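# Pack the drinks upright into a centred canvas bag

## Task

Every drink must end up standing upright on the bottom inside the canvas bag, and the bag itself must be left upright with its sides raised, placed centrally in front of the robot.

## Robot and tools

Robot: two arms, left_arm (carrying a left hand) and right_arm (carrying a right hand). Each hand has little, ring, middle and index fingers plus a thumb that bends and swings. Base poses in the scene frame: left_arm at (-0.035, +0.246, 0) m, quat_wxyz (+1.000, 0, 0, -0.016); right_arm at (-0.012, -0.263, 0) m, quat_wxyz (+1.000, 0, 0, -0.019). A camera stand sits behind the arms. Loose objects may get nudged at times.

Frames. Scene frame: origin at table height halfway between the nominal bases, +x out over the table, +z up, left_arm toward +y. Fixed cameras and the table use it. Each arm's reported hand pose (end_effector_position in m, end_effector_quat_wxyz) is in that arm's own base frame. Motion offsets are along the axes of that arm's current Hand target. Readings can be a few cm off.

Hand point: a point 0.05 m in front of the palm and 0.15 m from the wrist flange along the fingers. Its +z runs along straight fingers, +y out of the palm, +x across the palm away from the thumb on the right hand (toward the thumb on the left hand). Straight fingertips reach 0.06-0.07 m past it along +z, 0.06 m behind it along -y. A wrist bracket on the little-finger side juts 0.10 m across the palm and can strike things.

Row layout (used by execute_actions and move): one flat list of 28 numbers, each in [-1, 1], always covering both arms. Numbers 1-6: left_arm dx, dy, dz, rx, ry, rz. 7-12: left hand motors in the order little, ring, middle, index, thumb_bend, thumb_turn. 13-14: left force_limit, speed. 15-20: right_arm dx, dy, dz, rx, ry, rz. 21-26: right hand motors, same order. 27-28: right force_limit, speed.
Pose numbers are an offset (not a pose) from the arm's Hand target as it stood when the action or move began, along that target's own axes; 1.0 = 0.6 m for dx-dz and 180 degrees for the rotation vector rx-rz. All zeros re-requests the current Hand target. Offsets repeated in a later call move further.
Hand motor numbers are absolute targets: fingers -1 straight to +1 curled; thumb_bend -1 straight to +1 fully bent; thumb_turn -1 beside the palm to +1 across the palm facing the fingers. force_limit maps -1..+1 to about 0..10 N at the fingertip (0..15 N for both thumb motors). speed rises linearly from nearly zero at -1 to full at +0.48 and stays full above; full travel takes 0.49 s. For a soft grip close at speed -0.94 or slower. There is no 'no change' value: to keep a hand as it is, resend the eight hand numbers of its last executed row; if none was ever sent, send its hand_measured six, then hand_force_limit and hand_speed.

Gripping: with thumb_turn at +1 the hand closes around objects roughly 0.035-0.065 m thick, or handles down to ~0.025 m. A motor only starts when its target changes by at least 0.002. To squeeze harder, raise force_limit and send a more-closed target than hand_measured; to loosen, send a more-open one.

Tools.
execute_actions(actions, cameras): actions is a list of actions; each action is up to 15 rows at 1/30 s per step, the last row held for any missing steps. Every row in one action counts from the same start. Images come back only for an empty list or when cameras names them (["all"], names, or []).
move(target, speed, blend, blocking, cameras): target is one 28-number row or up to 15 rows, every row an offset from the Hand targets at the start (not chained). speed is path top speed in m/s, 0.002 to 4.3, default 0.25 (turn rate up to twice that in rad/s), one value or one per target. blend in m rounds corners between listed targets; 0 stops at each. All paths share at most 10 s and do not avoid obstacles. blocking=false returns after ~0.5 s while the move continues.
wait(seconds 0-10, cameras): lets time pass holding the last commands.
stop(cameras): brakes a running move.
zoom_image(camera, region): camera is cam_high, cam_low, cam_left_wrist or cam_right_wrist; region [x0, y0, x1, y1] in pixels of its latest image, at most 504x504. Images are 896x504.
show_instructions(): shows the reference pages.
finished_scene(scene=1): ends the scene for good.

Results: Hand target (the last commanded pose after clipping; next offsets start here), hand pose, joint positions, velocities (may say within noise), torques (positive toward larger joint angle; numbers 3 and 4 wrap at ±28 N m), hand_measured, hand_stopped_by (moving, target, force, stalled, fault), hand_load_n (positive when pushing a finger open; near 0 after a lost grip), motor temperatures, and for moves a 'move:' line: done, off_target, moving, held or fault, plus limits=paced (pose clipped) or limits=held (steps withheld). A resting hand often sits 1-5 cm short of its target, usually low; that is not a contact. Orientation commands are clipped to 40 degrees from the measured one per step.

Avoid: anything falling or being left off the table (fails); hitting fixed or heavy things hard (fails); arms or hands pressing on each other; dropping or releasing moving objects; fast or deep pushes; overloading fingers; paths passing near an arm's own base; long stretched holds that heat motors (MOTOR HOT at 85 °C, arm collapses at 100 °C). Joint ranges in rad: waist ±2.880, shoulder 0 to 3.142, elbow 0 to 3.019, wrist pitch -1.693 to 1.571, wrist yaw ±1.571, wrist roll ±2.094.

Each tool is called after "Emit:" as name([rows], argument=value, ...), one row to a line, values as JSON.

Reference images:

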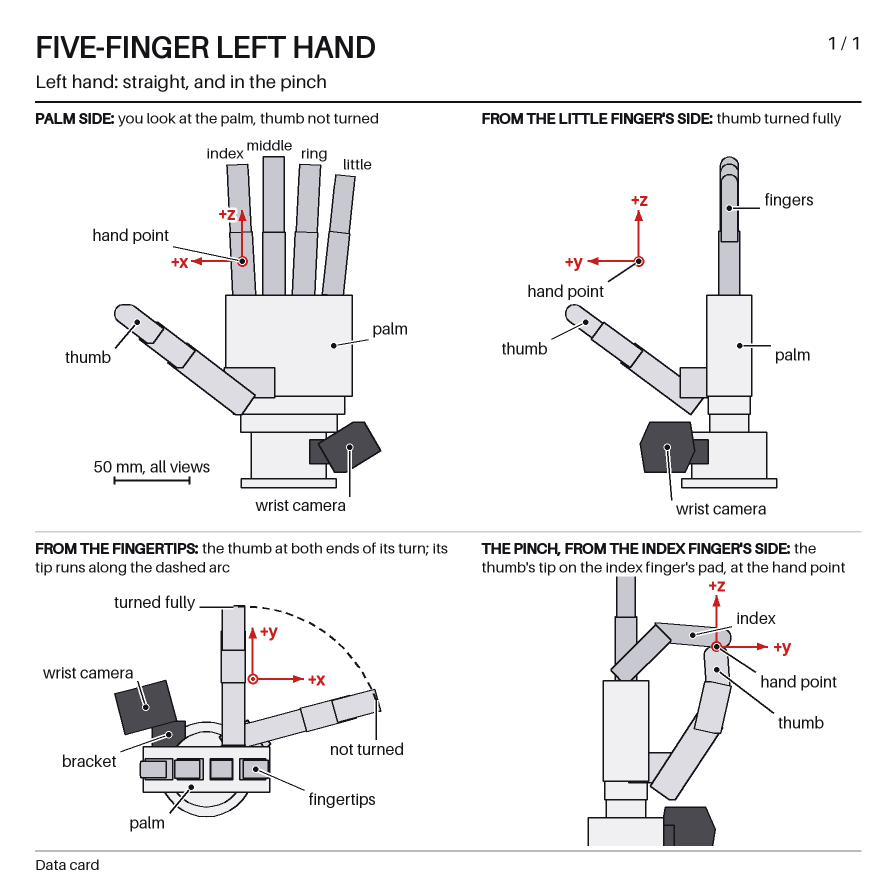

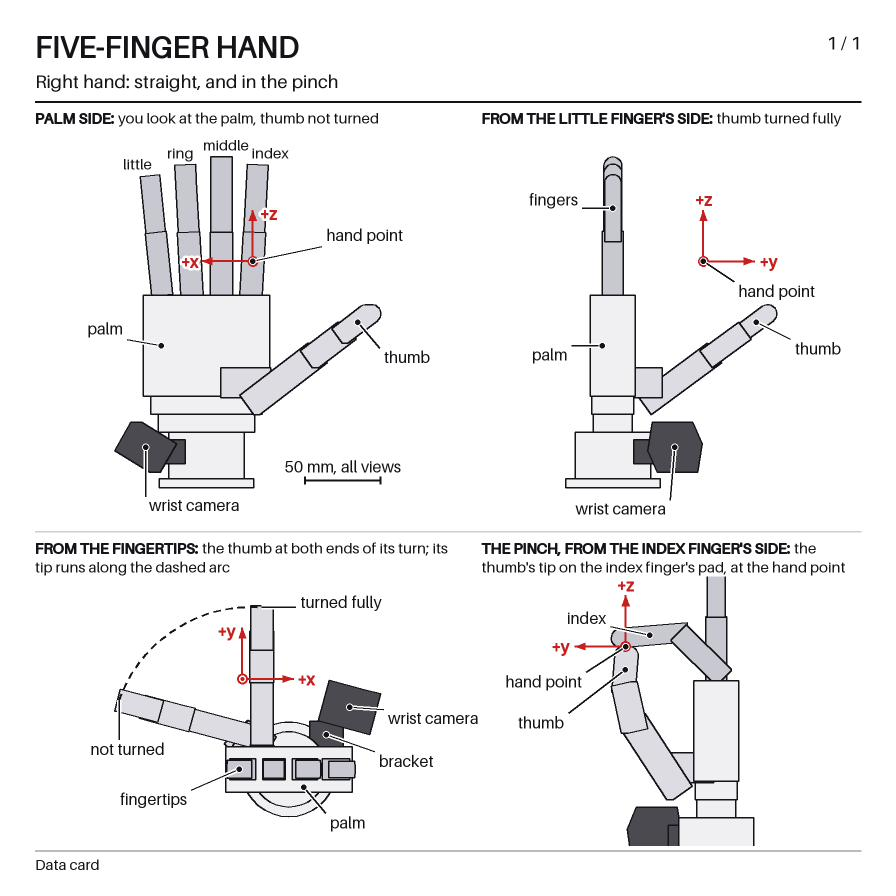

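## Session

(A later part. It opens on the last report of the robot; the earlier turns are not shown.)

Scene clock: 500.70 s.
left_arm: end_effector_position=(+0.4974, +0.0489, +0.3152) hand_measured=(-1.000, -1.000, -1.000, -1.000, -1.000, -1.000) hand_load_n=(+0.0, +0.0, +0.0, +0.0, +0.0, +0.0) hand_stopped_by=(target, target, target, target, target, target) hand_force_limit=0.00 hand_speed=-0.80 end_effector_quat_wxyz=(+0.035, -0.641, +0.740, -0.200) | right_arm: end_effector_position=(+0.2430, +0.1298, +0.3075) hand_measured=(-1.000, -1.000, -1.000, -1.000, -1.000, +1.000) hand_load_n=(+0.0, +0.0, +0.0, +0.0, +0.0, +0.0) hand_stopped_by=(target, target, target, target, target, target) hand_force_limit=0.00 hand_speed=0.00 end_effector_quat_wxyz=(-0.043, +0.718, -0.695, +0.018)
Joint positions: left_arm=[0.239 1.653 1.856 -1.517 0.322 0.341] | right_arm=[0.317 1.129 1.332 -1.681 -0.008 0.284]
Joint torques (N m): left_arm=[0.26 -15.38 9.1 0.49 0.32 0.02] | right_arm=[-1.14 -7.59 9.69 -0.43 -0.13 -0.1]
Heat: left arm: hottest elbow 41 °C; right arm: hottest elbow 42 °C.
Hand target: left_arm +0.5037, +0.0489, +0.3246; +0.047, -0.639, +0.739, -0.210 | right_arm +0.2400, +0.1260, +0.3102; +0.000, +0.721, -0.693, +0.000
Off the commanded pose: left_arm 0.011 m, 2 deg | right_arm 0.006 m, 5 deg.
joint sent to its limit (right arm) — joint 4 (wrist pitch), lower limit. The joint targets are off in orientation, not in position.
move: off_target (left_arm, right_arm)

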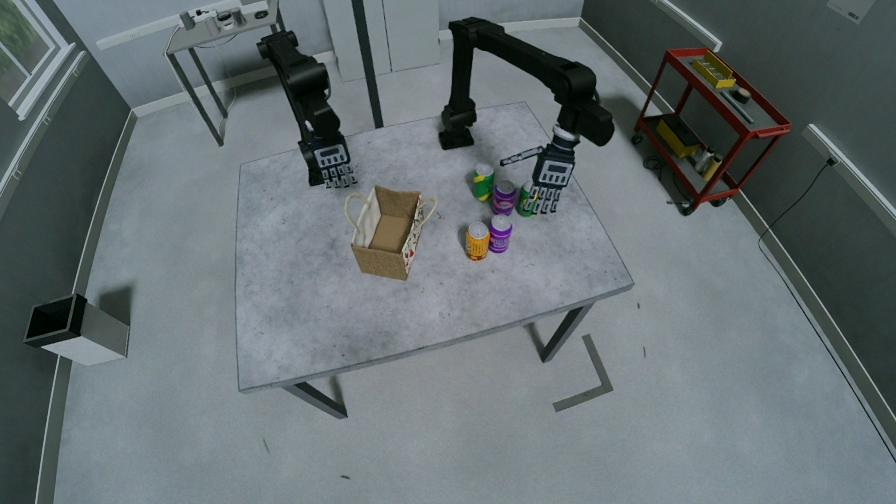

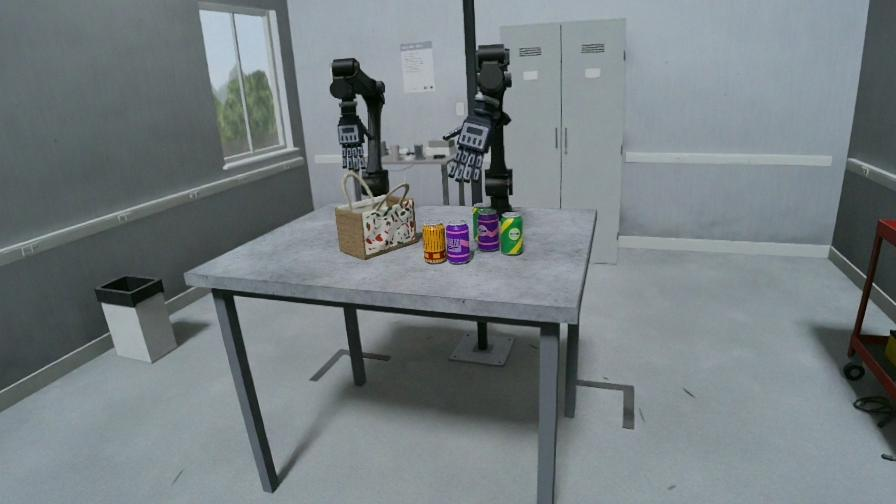

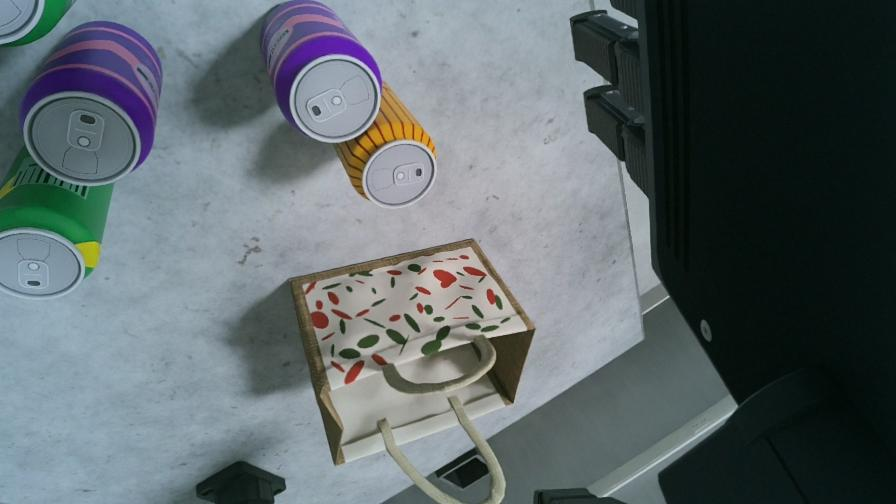

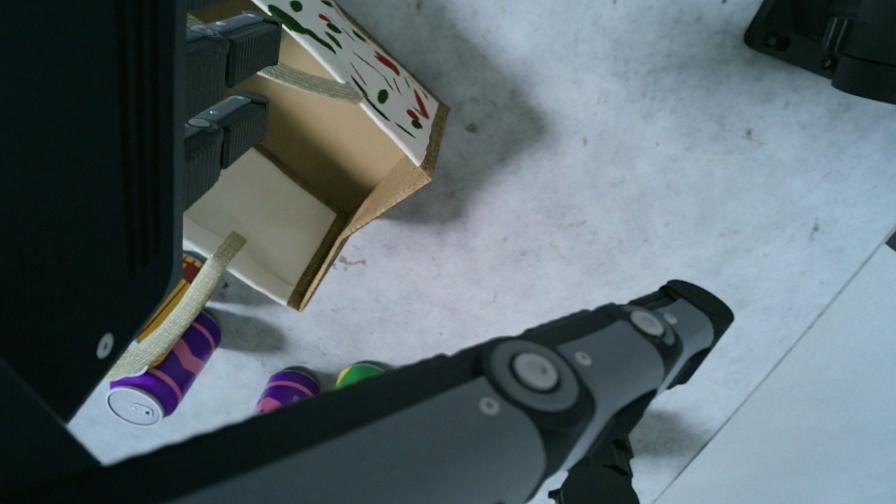

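Emit:
move(target=[0,0,0,0,0,0,-1,-1,-1,-1,-1,-1,0,-0.8,0.0222,-0.1688,0.0,0,0,-0.35,-1,-1,-1,-1,-1,-1,0,0], speed=0.25, cameras=["cam_high","cam_left_wrist","cam_right_wrist"])

Scene clock: 618.60 s.
left_arm: end_effector_position=(+0.4974, +0.0489, +0.3152) hand_measured=(-1.000, -1.000, -1.000, -1.000, -1.000, -1.000) hand_load_n=(+0.0, +0.0, +0.0, +0.0, +0.0, +0.0) hand_stopped_by=(target, target, target, target, target, target) hand_force_limit=0.00 hand_speed=-0.80 end_effector_quat_wxyz=(+0.035, -0.641, +0.740, -0.200) | right_arm: end_effector_position=(+0.3301, +0.1103, +0.2982) hand_measured=(-1.000, -1.000, -1.000, -1.000, -1.000, -1.000) hand_load_n=(+0.0, +0.0, +0.0, +0.0, +0.0, +0.0) hand_stopped_by=(target, target, target, target, target, target) hand_force_limit=0.00 hand_speed=0.00 end_effector_quat_wxyz=(-0.011, +0.973, -0.230, +0.010)
Joint positions: left_arm=[0.239 1.653 1.856 -1.517 0.322 0.341] | right_arm=[0.371 1.406 1.546 -1.681 -0.007 -0.736]
Joint torques (N m): left_arm=[0.26 -15.21 9.1 0.49 0.32 0.01] | right_arm=[0.79 -9.52 14.41 -0.59 0.12 -0.11]
Heat: left arm: hottest elbow 42 °C; right arm: hottest elbow 40 °C.
Hand target: left_arm +0.5037, +0.0489, +0.3246; +0.047, -0.639, +0.739, -0.210 | right_arm +0.3417, +0.1166, +0.3101; +0.000, +0.977, -0.215, +0.000
Off the commanded pose: left_arm 0.011 m, 2 deg | right_arm 0.018 m, 2 deg.
joint sent to its limit (right arm) — joint 4 (wrist pitch), lower limit. The joint targets are off in orientation, not in position.
move: off_target (left_arm, right_arm)
Images, in order (width x height): cam_high 896x504, cam_left_wrist 896x504, cam_right_wrist 896x504.

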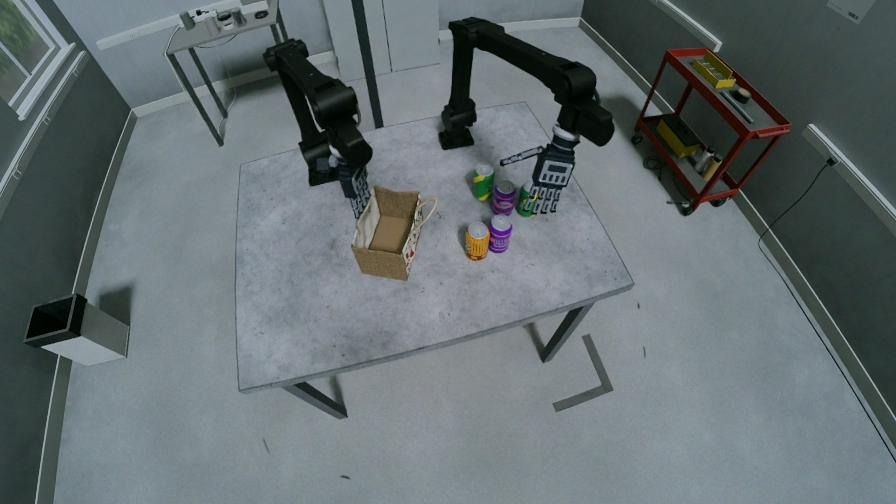

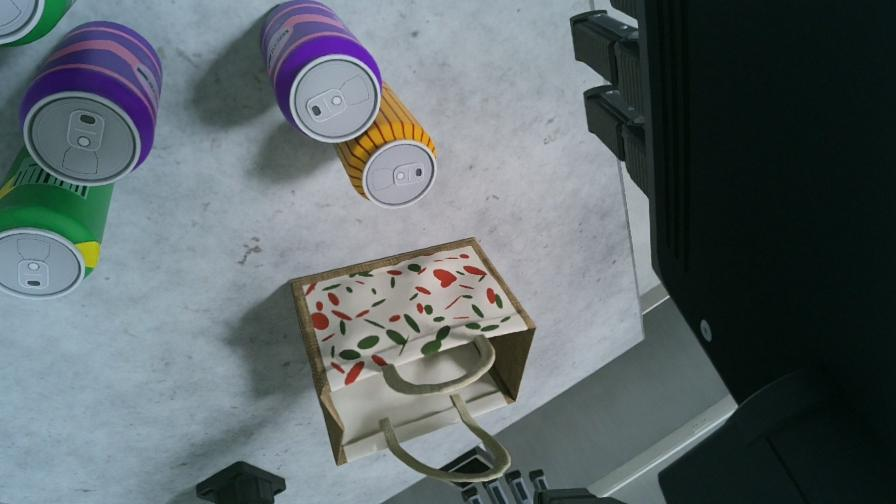

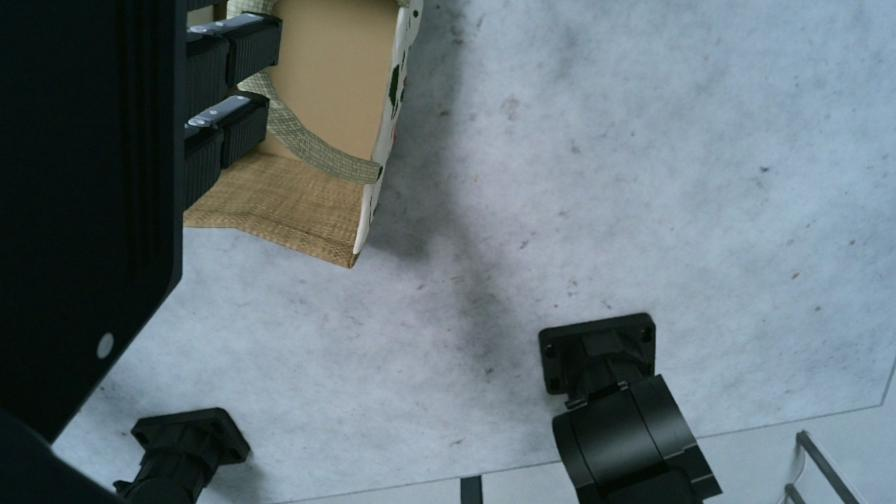

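Emit:
move([
  [0,0,0,0,0,0,-1,-1,-1,-1,-1,-1,0,-0.8,0,0,0.35,0,0,0,-1,-1,-1,-1,-1,-1,0,0],
  [0,0,0,0,0,0,-1,-1,-1,-1,-1,-1,0,-0.8,-0.0263,-0.2725,0.35,0,0,0,-1,-1,-1,-1,-1,-1,0,0],
], speed=[0.2,0.1], cameras=["cam_high","cam_left_wrist"])

Scene clock: 644.07 s.
left_arm: end_effector_position=(+0.4974, +0.0489, +0.3152) hand_measured=(-1.000, -1.000, -1.000, -1.000, -1.000, -1.000) hand_load_n=(+0.0, +0.0, +0.0, +0.0, +0.0, +0.0) hand_stopped_by=(target, target, target, target, target, target) hand_force_limit=0.00 hand_speed=-0.80 end_effector_quat_wxyz=(+0.035, -0.641, +0.740, -0.200) | right_arm: end_effector_position=(+0.3851, +0.2572, +0.0987) hand_measured=(-1.000, -1.000, -1.000, -1.000, -1.000, -1.000) hand_load_n=(+0.0, +0.0, +0.5, +0.0, +0.0, -0.5) hand_stopped_by=(target, target, target, target, target, target) hand_force_limit=0.00 hand_speed=0.00 end_effector_quat_wxyz=(+0.003, +0.978, -0.207, -0.009)
Joint positions: left_arm=[0.239 1.653 1.856 -1.517 0.322 0.341] | right_arm=[0.598 1.794 1.478 -1.271 -0.008 -0.555]
Joint torques (N m): left_arm=[0.26 -15.33 9.11 0.46 0.31 0.01] | right_arm=[0.91 -14.39 13.64 -0.5 -0.01 0.18]
Heat: left arm: hottest elbow 42 °C; right arm: hottest elbow 43 °C.
Hand target: left_arm +0.5037, +0.0489, +0.3246; +0.047, -0.639, +0.739, -0.210 | right_arm +0.3961, +0.2718, +0.1004; -0.001, +0.977, -0.215, +0.000
Off the commanded pose: left_arm 0.011 m, 2 deg | right_arm 0.018 m, 1 deg.
move: off_target (left_arm, right_arm)
Images, in order (width x height): cam_high 896x504, cam_left_wrist 896x504.

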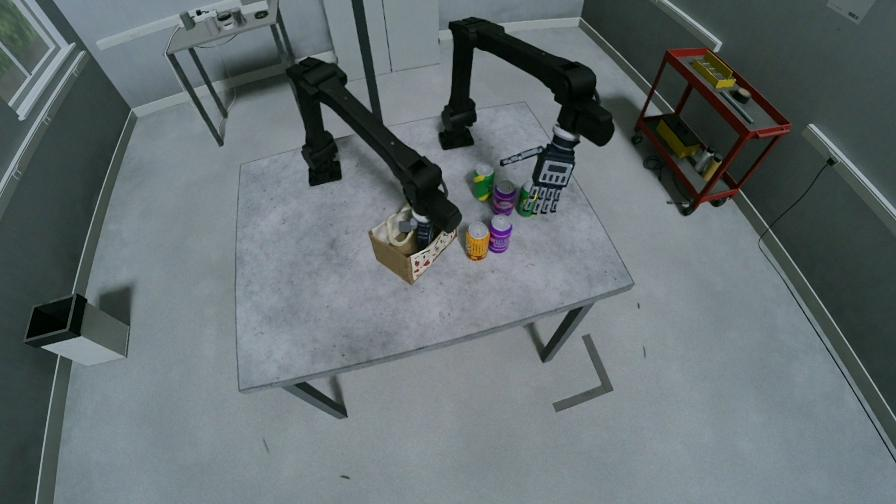

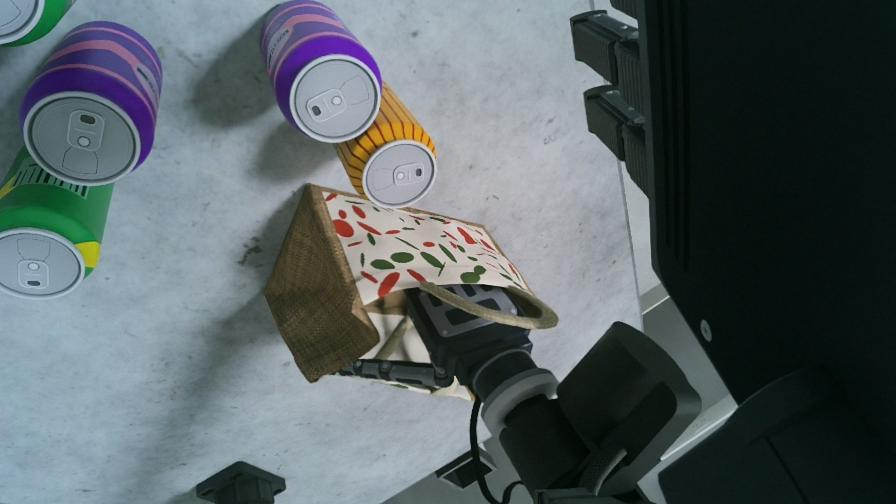

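Emit:
zoom_image(camera="cam_high", region=[350, 180, 480, 300])

Emit:
zoom_image(camera="cam_left_wrist", region=[250, 170, 600, 430])

Scaled by 3.877.

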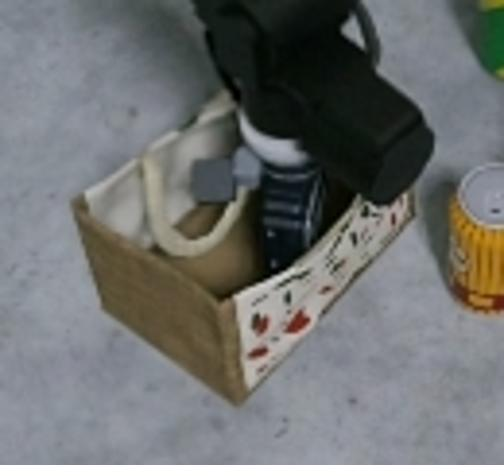

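Scaled by 1.440.

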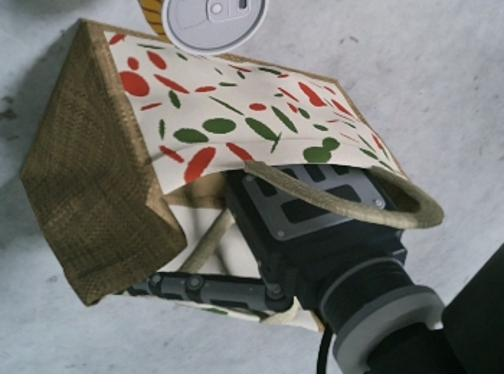

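Emit:
move([
  [0,0,0,0,0,0,-1,-1,-1,-1,-1,-1,0,-0.8,0,0.06,0,0,0,0,-1,-1,-1,-1,-1,-1,0,0],
  [0,0,0,0,0,0,-1,-1,-1,-1,-1,-1,0,-0.8,0,0.06,-0.33,0,0,0,-1,-1,-1,-1,-1,-1,0,0],
], speed=[0.1,0.12], blend=[0.01,0], cameras=["cam_high","cam_left_wrist","cam_right_wrist"])

Scene clock: 662.43 s.
left_arm: end_effector_position=(+0.4974, +0.0489, +0.3152) hand_measured=(-1.000, -1.000, -1.000, -1.000, -1.000, -1.000) hand_load_n=(+0.0, +0.0, +0.0, +0.0, +0.0, +0.0) hand_stopped_by=(target, target, target, target, target, target) hand_force_limit=0.00 hand_speed=-0.80 end_effector_quat_wxyz=(+0.035, -0.641, +0.740, -0.200) | right_arm: end_effector_position=(+0.3707, +0.2413, +0.2768) hand_measured=(-1.000, -1.000, -1.000, -1.000, -1.000, -1.000) hand_load_n=(+0.0, +0.0, +0.0, +0.0, +0.0, +0.0) hand_stopped_by=(target, target, target, target, target, target) hand_force_limit=0.00 hand_speed=0.00 end_effector_quat_wxyz=(-0.007, +0.977, -0.215, +0.001)
Joint positions: left_arm=[0.239 1.653 1.856 -1.517 0.322 0.341] | right_arm=[0.586 1.672 1.791 -1.679 -0.008 -0.552]
Joint torques (N m): left_arm=[0.38 -15.21 9.1 0.47 0.32 0.01] | right_arm=[-1.2 -16.38 14.05 -0.66 0.07 -0.11]
Heat: left arm: hottest elbow 42 °C; right arm: hottest elbow 44 °C.
Hand target: left_arm +0.5037, +0.0489, +0.3246; +0.047, -0.639, +0.739, -0.210 | right_arm +0.3809, +0.2389, +0.2984; -0.001, +0.977, -0.215, +0.000
Off the commanded pose: left_arm 0.011 m, 2 deg | right_arm 0.024 m, 1 deg.
joint sent to its limit (right arm) — joint 4 (wrist pitch), lower limit. The joint targets are off in orientation, not in position.
move: off_target (left_arm, right_arm)
Images, in order (width x height): cam_high 896x504, cam_left_wrist 896x504, cam_right_wrist 896x504.

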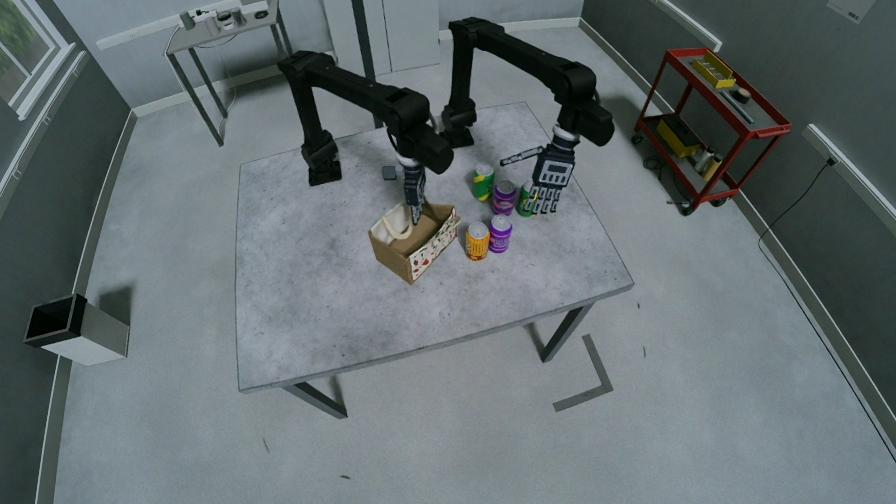

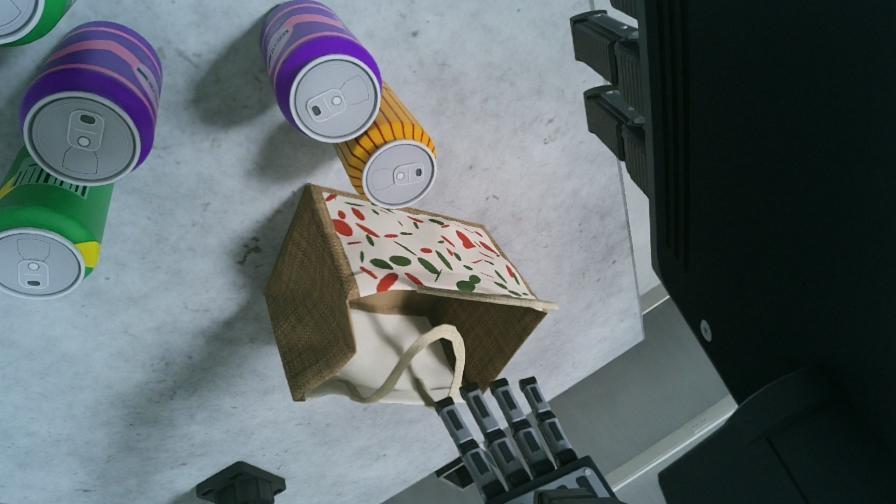

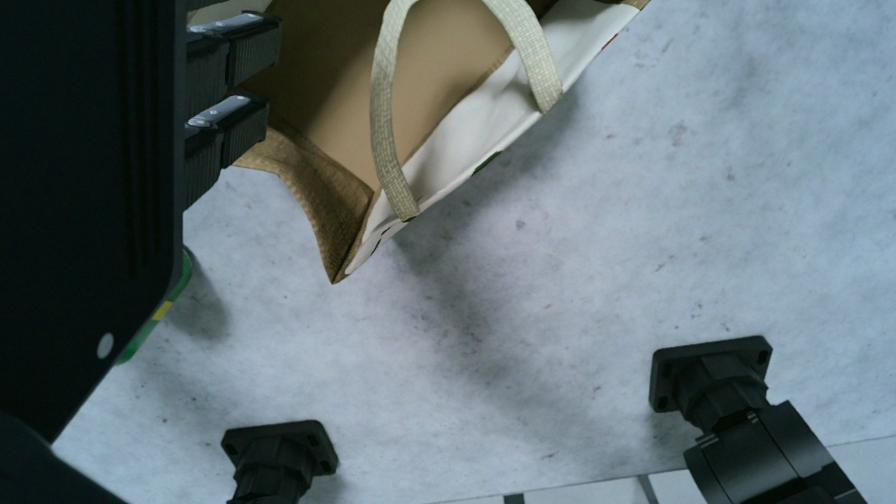

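Emit:
move([
  [0,0,0,0,0,0,-1,-1,-1,-1,-1,-1,0,-0.8,0,0,0.09,0,0,0,-1,-1,-1,-1,-1,-1,0,0],
  [0,0,0,0,0,0,-1,-1,-1,-1,-1,-1,0,-0.8,-0.149,0.221,0.09,0,0,0,-1,-1,-1,-1,-1,-1,0,0],
  [0,0,0,0,0,0,-1,-1,-1,-1,-1,-1,0,-0.8,-0.2,0.4,0,0,0,0,-1,-1,-1,-1,-1,-1,0,0],
], speed=[0.12,0.12,0.2], blend=[0.01,0.01,0], cameras=["cam_high","cam_left_wrist","cam_right_wrist"])

Scene clock: 703.60 s.
left_arm: end_effector_position=(+0.4974, +0.0489, +0.3152) hand_measured=(-1.000, -1.000, -1.000, -1.000, -1.000, -1.000) hand_load_n=(+0.0, +0.0, +0.0, +0.0, +0.0, +0.0) hand_stopped_by=(target, target, target, target, target, target) hand_force_limit=0.00 hand_speed=-0.80 end_effector_quat_wxyz=(+0.035, -0.641, +0.740, -0.200) | right_arm: end_effector_position=(+0.1713, +0.0777, +0.2969) hand_measured=(-1.000, -1.000, -1.000, -1.000, -1.000, -1.000) hand_load_n=(+0.0, +0.0, +0.0, +0.0, -0.5, +0.5) hand_stopped_by=(target, target, target, target, target, target) hand_force_limit=0.00 hand_speed=0.00 end_effector_quat_wxyz=(-0.053, +0.973, -0.218, +0.059)
Joint positions: left_arm=[0.239 1.653 1.856 -1.517 0.322 0.341] | right_arm=[0.485 0.91 1.178 -1.681 -0.004 -0.644]
Joint torques (N m): left_arm=[0.26 -15.27 9.16 0.47 0.32 0.02] | right_arm=[-1.26 -3.9 9.61 -0.31 0.12 -0.11]
Heat: left arm: hottest elbow 42 °C; right arm: hottest elbow 44 °C.
Hand target: left_arm +0.5037, +0.0489, +0.3246; +0.047, -0.639, +0.739, -0.210 | right_arm +0.1713, +0.0714, +0.2981; +0.000, +0.977, -0.215, +0.000
Off the commanded pose: left_arm 0.011 m, 2 deg | right_arm 0.006 m, 9 deg.
joint sent to its limit (right arm) — joint 4 (wrist pitch), lower limit. The joint targets are off in orientation, not in position.
move: off_target (left_arm, right_arm)
Images, in order (width x height): cam_high 896x504, cam_left_wrist 896x504, cam_right_wrist 896x504.

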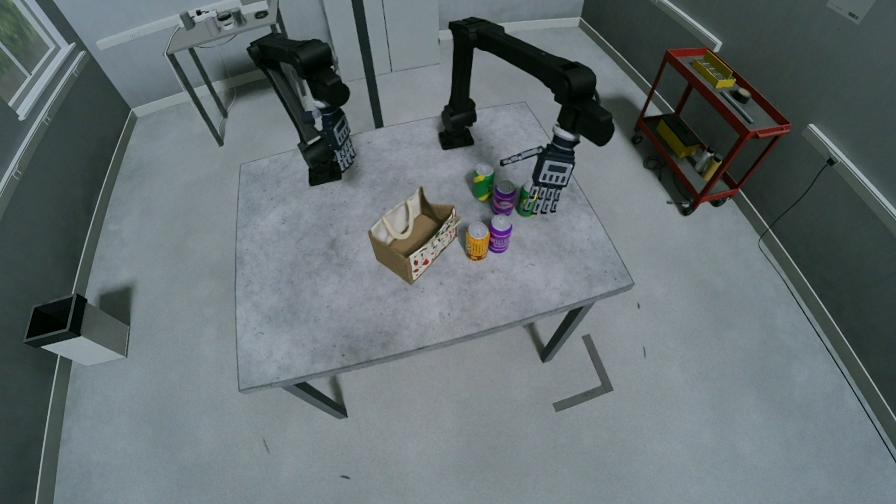

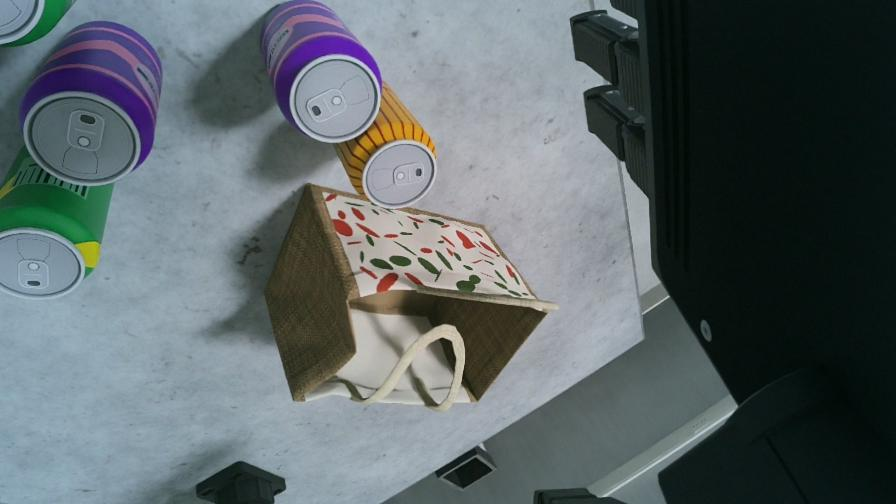

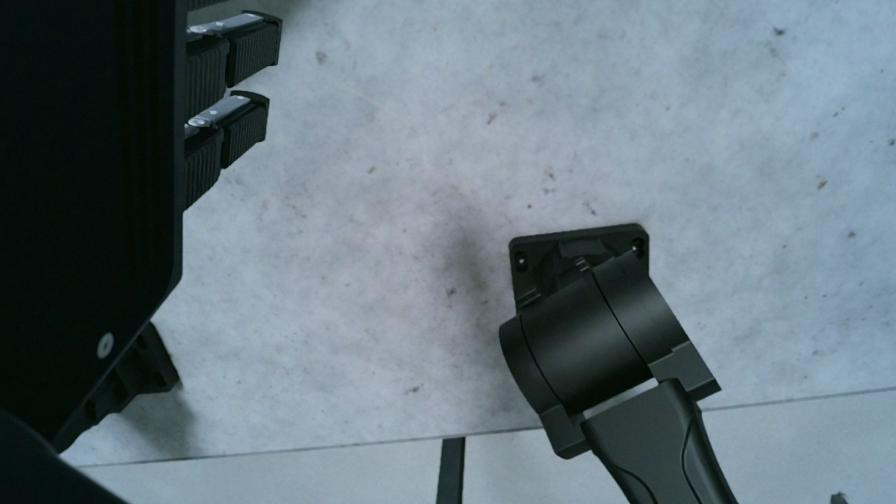

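Emit:
zoom_image(camera="cam_high", region=[350, 170, 480, 300])

Emit:
execute_actions(actions=[], cameras=["cam_low"])

Emit:
zoom_image(camera="cam_low", region=[350, 170, 480, 290])

Scaled by 3.877.

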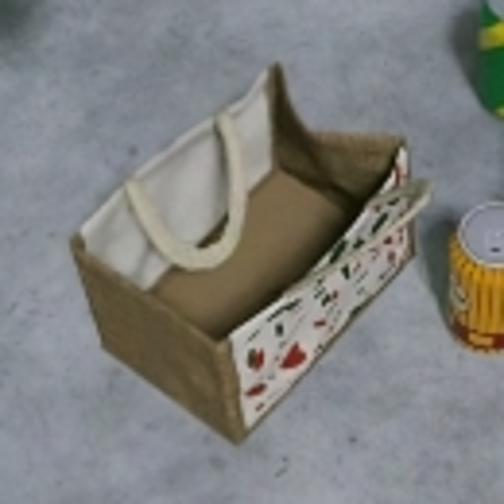

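Scene clock: 711.00 s.
left_arm: end_effector_position=(+0.4974, +0.0489, +0.3152) hand_measured=(-1.000, -1.000, -1.000, -1.000, -1.000, -1.000) hand_load_n=(+0.5, +0.0, +0.0, +0.0, +0.0, -0.5) hand_stopped_by=(target, target, target, target, target, target) hand_force_limit=0.00 hand_speed=-0.80 end_effector_quat_wxyz=(+0.035, -0.641, +0.740, -0.200) | right_arm: end_effector_position=(+0.1714, +0.0776, +0.2969) hand_measured=(-1.000, -1.000, -1.000, -1.000, -1.000, -1.000) hand_load_n=(+0.0, +0.0, +0.0, +0.0, -0.5, +0.0) hand_stopped_by=(target, target, target, target, target, target) hand_force_limit=0.00 hand_speed=0.00 end_effector_quat_wxyz=(-0.052, +0.973, -0.217, +0.059)
Joint positions: left_arm=[0.239 1.653 1.856 -1.517 0.322 0.341] | right_arm=[0.485 0.91 1.178 -1.681 -0.004 -0.645]
Joint velocities: within noise
Joint torques (N m): left_arm=[0.15 -15.27 9.07 0.47 0.32 0.02] | right_arm=[-1.08 -3.96 9.7 -0.34 0.12 -0.11]
Motor temperatures (°C): left_arm=[29 35 42 29 27 25] | right_arm=[26 34 43 26 27 27]
Heat: left arm: hottest elbow 42 °C; right arm: hottest elbow 43 °C.
Hand target: left_arm +0.5037, +0.0489, +0.3246; +0.047, -0.639, +0.739, -0.210 | right_arm +0.1713, +0.0714, +0.2981; +0.000, +0.977, -0.215, +0.000
Off the commanded pose: left_arm 0.011 m, 2 deg | right_arm 0.006 m, 9 deg.
Images, in order (width x height): cam_low 896x504.

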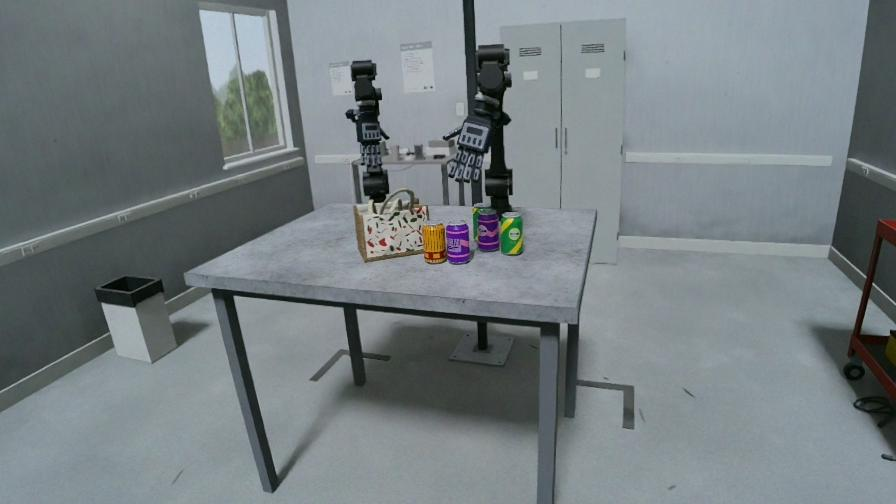

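Scaled by 3.877.

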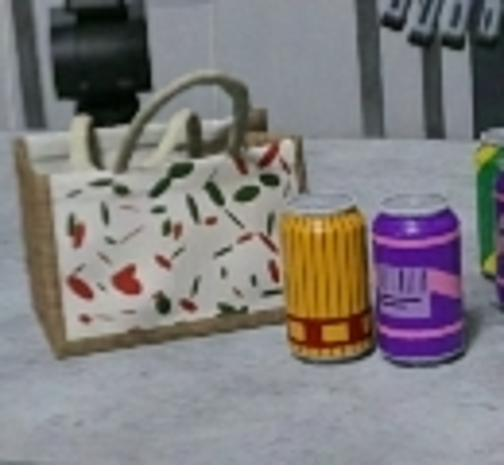

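Emit:
move(target=[0,0,0,0,0,0,-1,-1,-1,-1,-1,-1,0,-0.8,0.0933,-0.4448,0,0,0,0.189,-1,-1,-1,-1,-1,-1,0,0], speed=0.3, cameras=["cam_high","cam_left_wrist","cam_right_wrist"])

Scene clock: 736.60 s.
left_arm: end_effector_position=(+0.4974, +0.0489, +0.3152) hand_measured=(-1.000, -1.000, -1.000, -1.000, -1.000, -1.000) hand_load_n=(+0.0, +0.0, +0.0, +0.0, +0.0, +0.0) hand_stopped_by=(target, target, target, target, target, target) hand_force_limit=0.00 hand_speed=-0.80 end_effector_quat_wxyz=(+0.035, -0.641, +0.740, -0.200) | right_arm: end_effector_position=(+0.3294, +0.2776, +0.2857) hand_measured=(-1.000, -1.000, -1.000, -1.000, -1.000, -1.000) hand_load_n=(+0.0, +0.0, +0.0, +0.0, +0.0, +0.0) hand_stopped_by=(target, target, target, target, target, target) hand_force_limit=0.00 hand_speed=0.00 end_effector_quat_wxyz=(-0.008, +0.873, -0.488, +0.005)
Joint positions: left_arm=[0.239 1.653 1.856 -1.517 0.322 0.341] | right_arm=[0.621 1.607 1.734 -1.679 0.003 0.071]
Joint torques (N m): left_arm=[0.56 -15.21 9.1 0.5 0.32 0.02] | right_arm=[0.85 -13.22 14.27 -0.61 -0.12 0.11]
Heat: left arm: hottest elbow 43 °C; right arm: hottest elbow 40 °C.
Hand target: left_arm +0.5037, +0.0489, +0.3246; +0.047, -0.639, +0.739, -0.210 | right_arm +0.3340, +0.2903, +0.2983; +0.000, +0.871, -0.491, +0.000
Off the commanded pose: left_arm 0.011 m, 2 deg | right_arm 0.018 m, 1 deg.
joint sent to its limit (right arm) — joint 4 (wrist pitch), lower limit. The joint targets still meet the commanded pose.
move: off_target (left_arm, right_arm)
Images, in order (width x height): cam_high 896x504, cam_left_wrist 896x504, cam_right_wrist 896x504.

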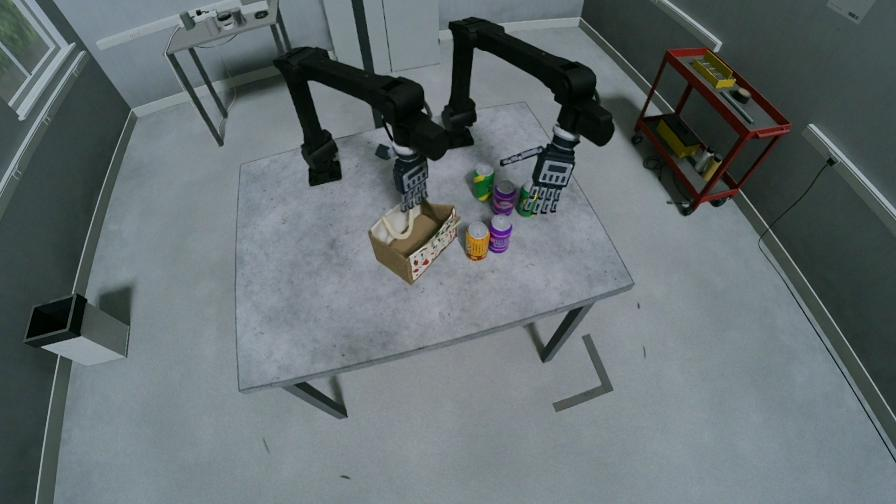

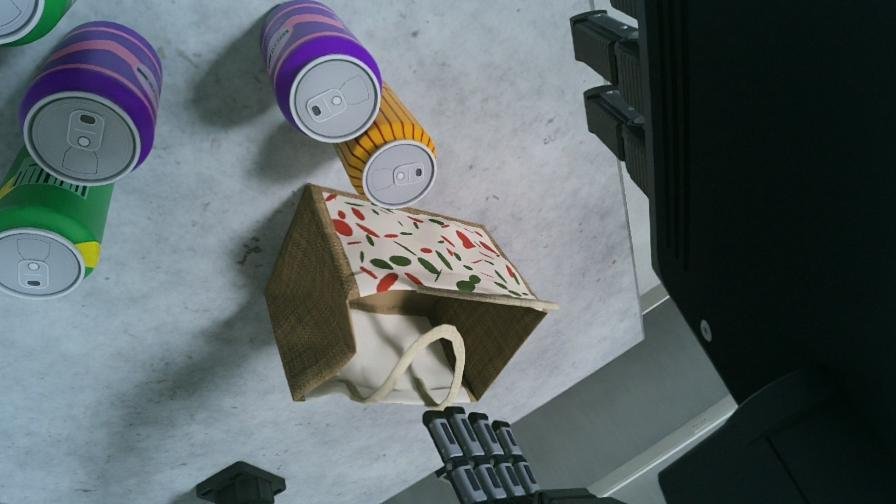

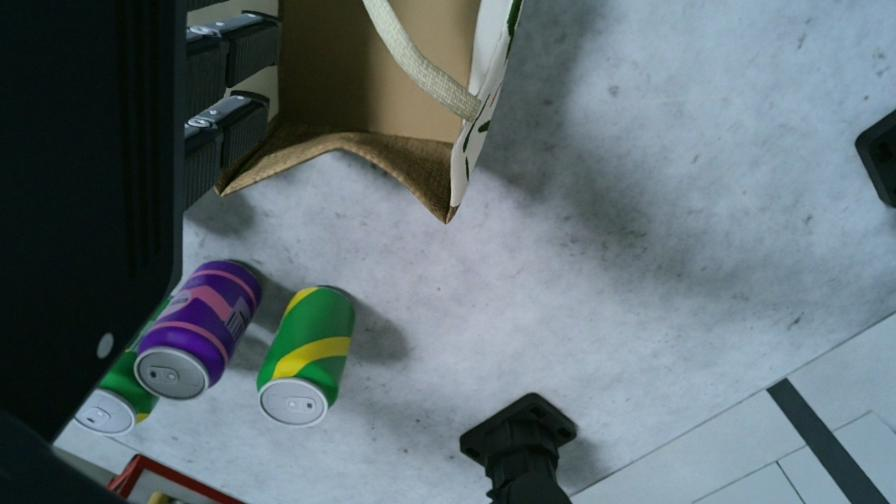

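Emit:
move([
  [0,0,0,0,0,0,-1,-1,-1,-1,-1,-1,0,-0.8,-0.033,-0.05,0,0,0,0,-1,-1,-1,-1,-1,-1,0,0],
  [0,0,0,0,0,0,-1,-1,-1,-1,-1,-1,0,-0.8,-0.033,-0.05,0.214,0,0,0,-1,-1,-1,-1,-1,-1,0,0],
  [0,0,0,0,0,0,-1,-1,-1,-1,-1,-1,0,-0.8,-0.033,0.083,0.214,0,0,0,-1,-1,-1,-1,-1,-1,0,0],
  [0,0,0,0,0,0,-1,-1,-1,-1,-1,-1,0,-0.8,-0.033,0.09,0.131,0,0,0,-1,-1,-1,-1,-1,-1,0,0],
  [0,0,0,0,0,0,-1,-1,-1,-1,-1,-1,0,-0.8,-0.033,0.28,0.131,0,0,0,-1,-1,-1,-1,-1,-1,0,0],
], speed=0.13, blend=[0.005,0.003,0.003,0.005,0], cameras=["cam_high","cam_left_wrist","cam_right_wrist"])

Scene clock: 764.47 s.
left_arm: end_effector_position=(+0.4974, +0.0489, +0.3152) hand_measured=(-1.000, -1.000, -1.000, -1.000, -1.000, -1.000) hand_load_n=(+0.0, +0.0, +0.0, +0.0, +0.0, +0.0) hand_stopped_by=(target, target, target, target, target, target) hand_force_limit=0.00 hand_speed=-0.80 end_effector_quat_wxyz=(+0.035, -0.641, +0.740, -0.200) | right_arm: end_effector_position=(+0.1871, +0.2186, +0.2173) hand_measured=(-1.000, -1.000, -1.000, -1.000, -1.000, -1.000) hand_load_n=(+0.0, +0.0, +0.0, +0.0, +0.0, +0.0) hand_stopped_by=(target, target, target, target, target, target) hand_force_limit=0.00 hand_speed=0.00 end_effector_quat_wxyz=(+0.000, +0.872, -0.489, +0.002)
Joint positions: left_arm=[0.239 1.653 1.856 -1.517 0.322 0.341] | right_arm=[0.725 1.225 1.161 -1.506 0.004 0.175]
Joint torques (N m): left_arm=[0.38 -15.27 9.1 0.46 0.32 0.02] | right_arm=[1.14 -9.23 9.47 -0.7 0.07 0.09]
Heat: left arm: hottest elbow 43 °C; right arm: hottest elbow 42 °C.
Hand target: left_arm +0.5037, +0.0489, +0.3246; +0.047, -0.639, +0.739, -0.210 | right_arm +0.1801, +0.2202, +0.2197; -0.001, +0.871, -0.491, +0.000
Off the commanded pose: left_arm 0.011 m, 2 deg | right_arm 0.008 m, 0 deg.
move: off_target (left_arm)
Images, in order (width x height): cam_high 896x504, cam_left_wrist 896x504, cam_right_wrist 896x504.

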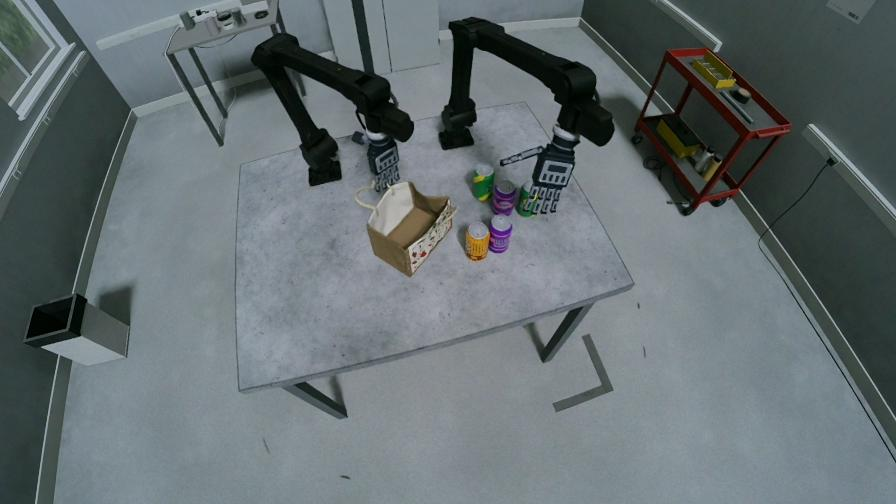

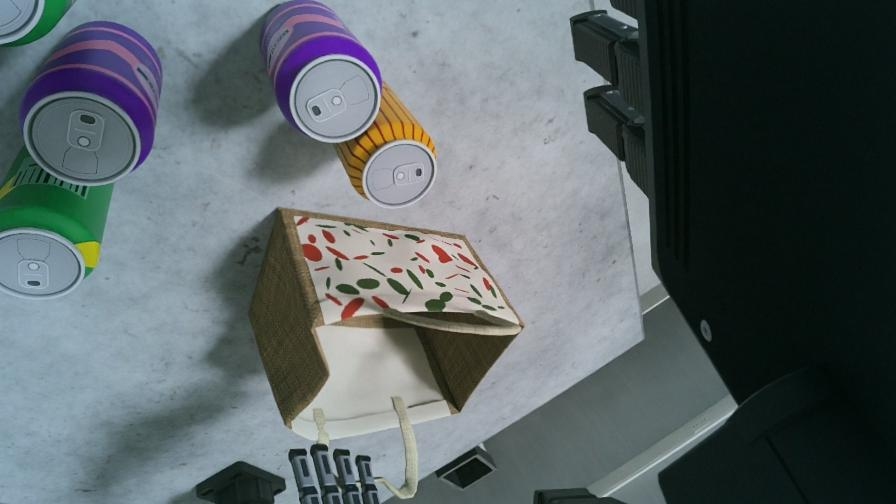

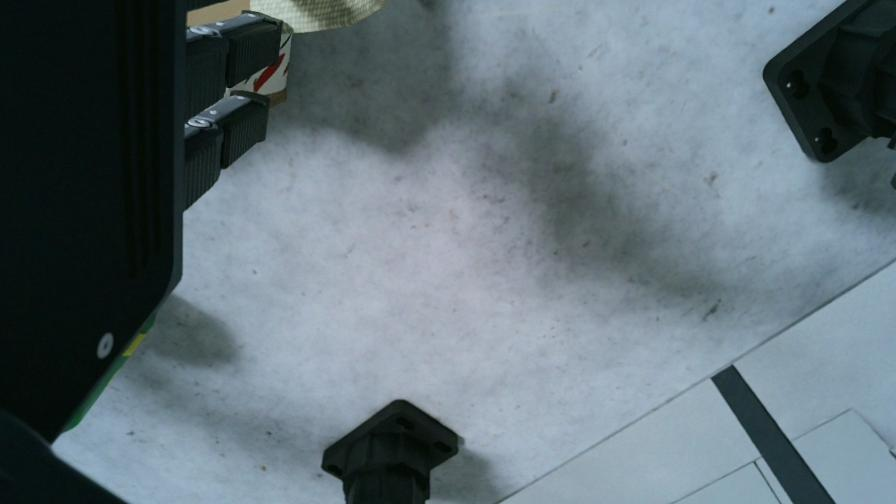

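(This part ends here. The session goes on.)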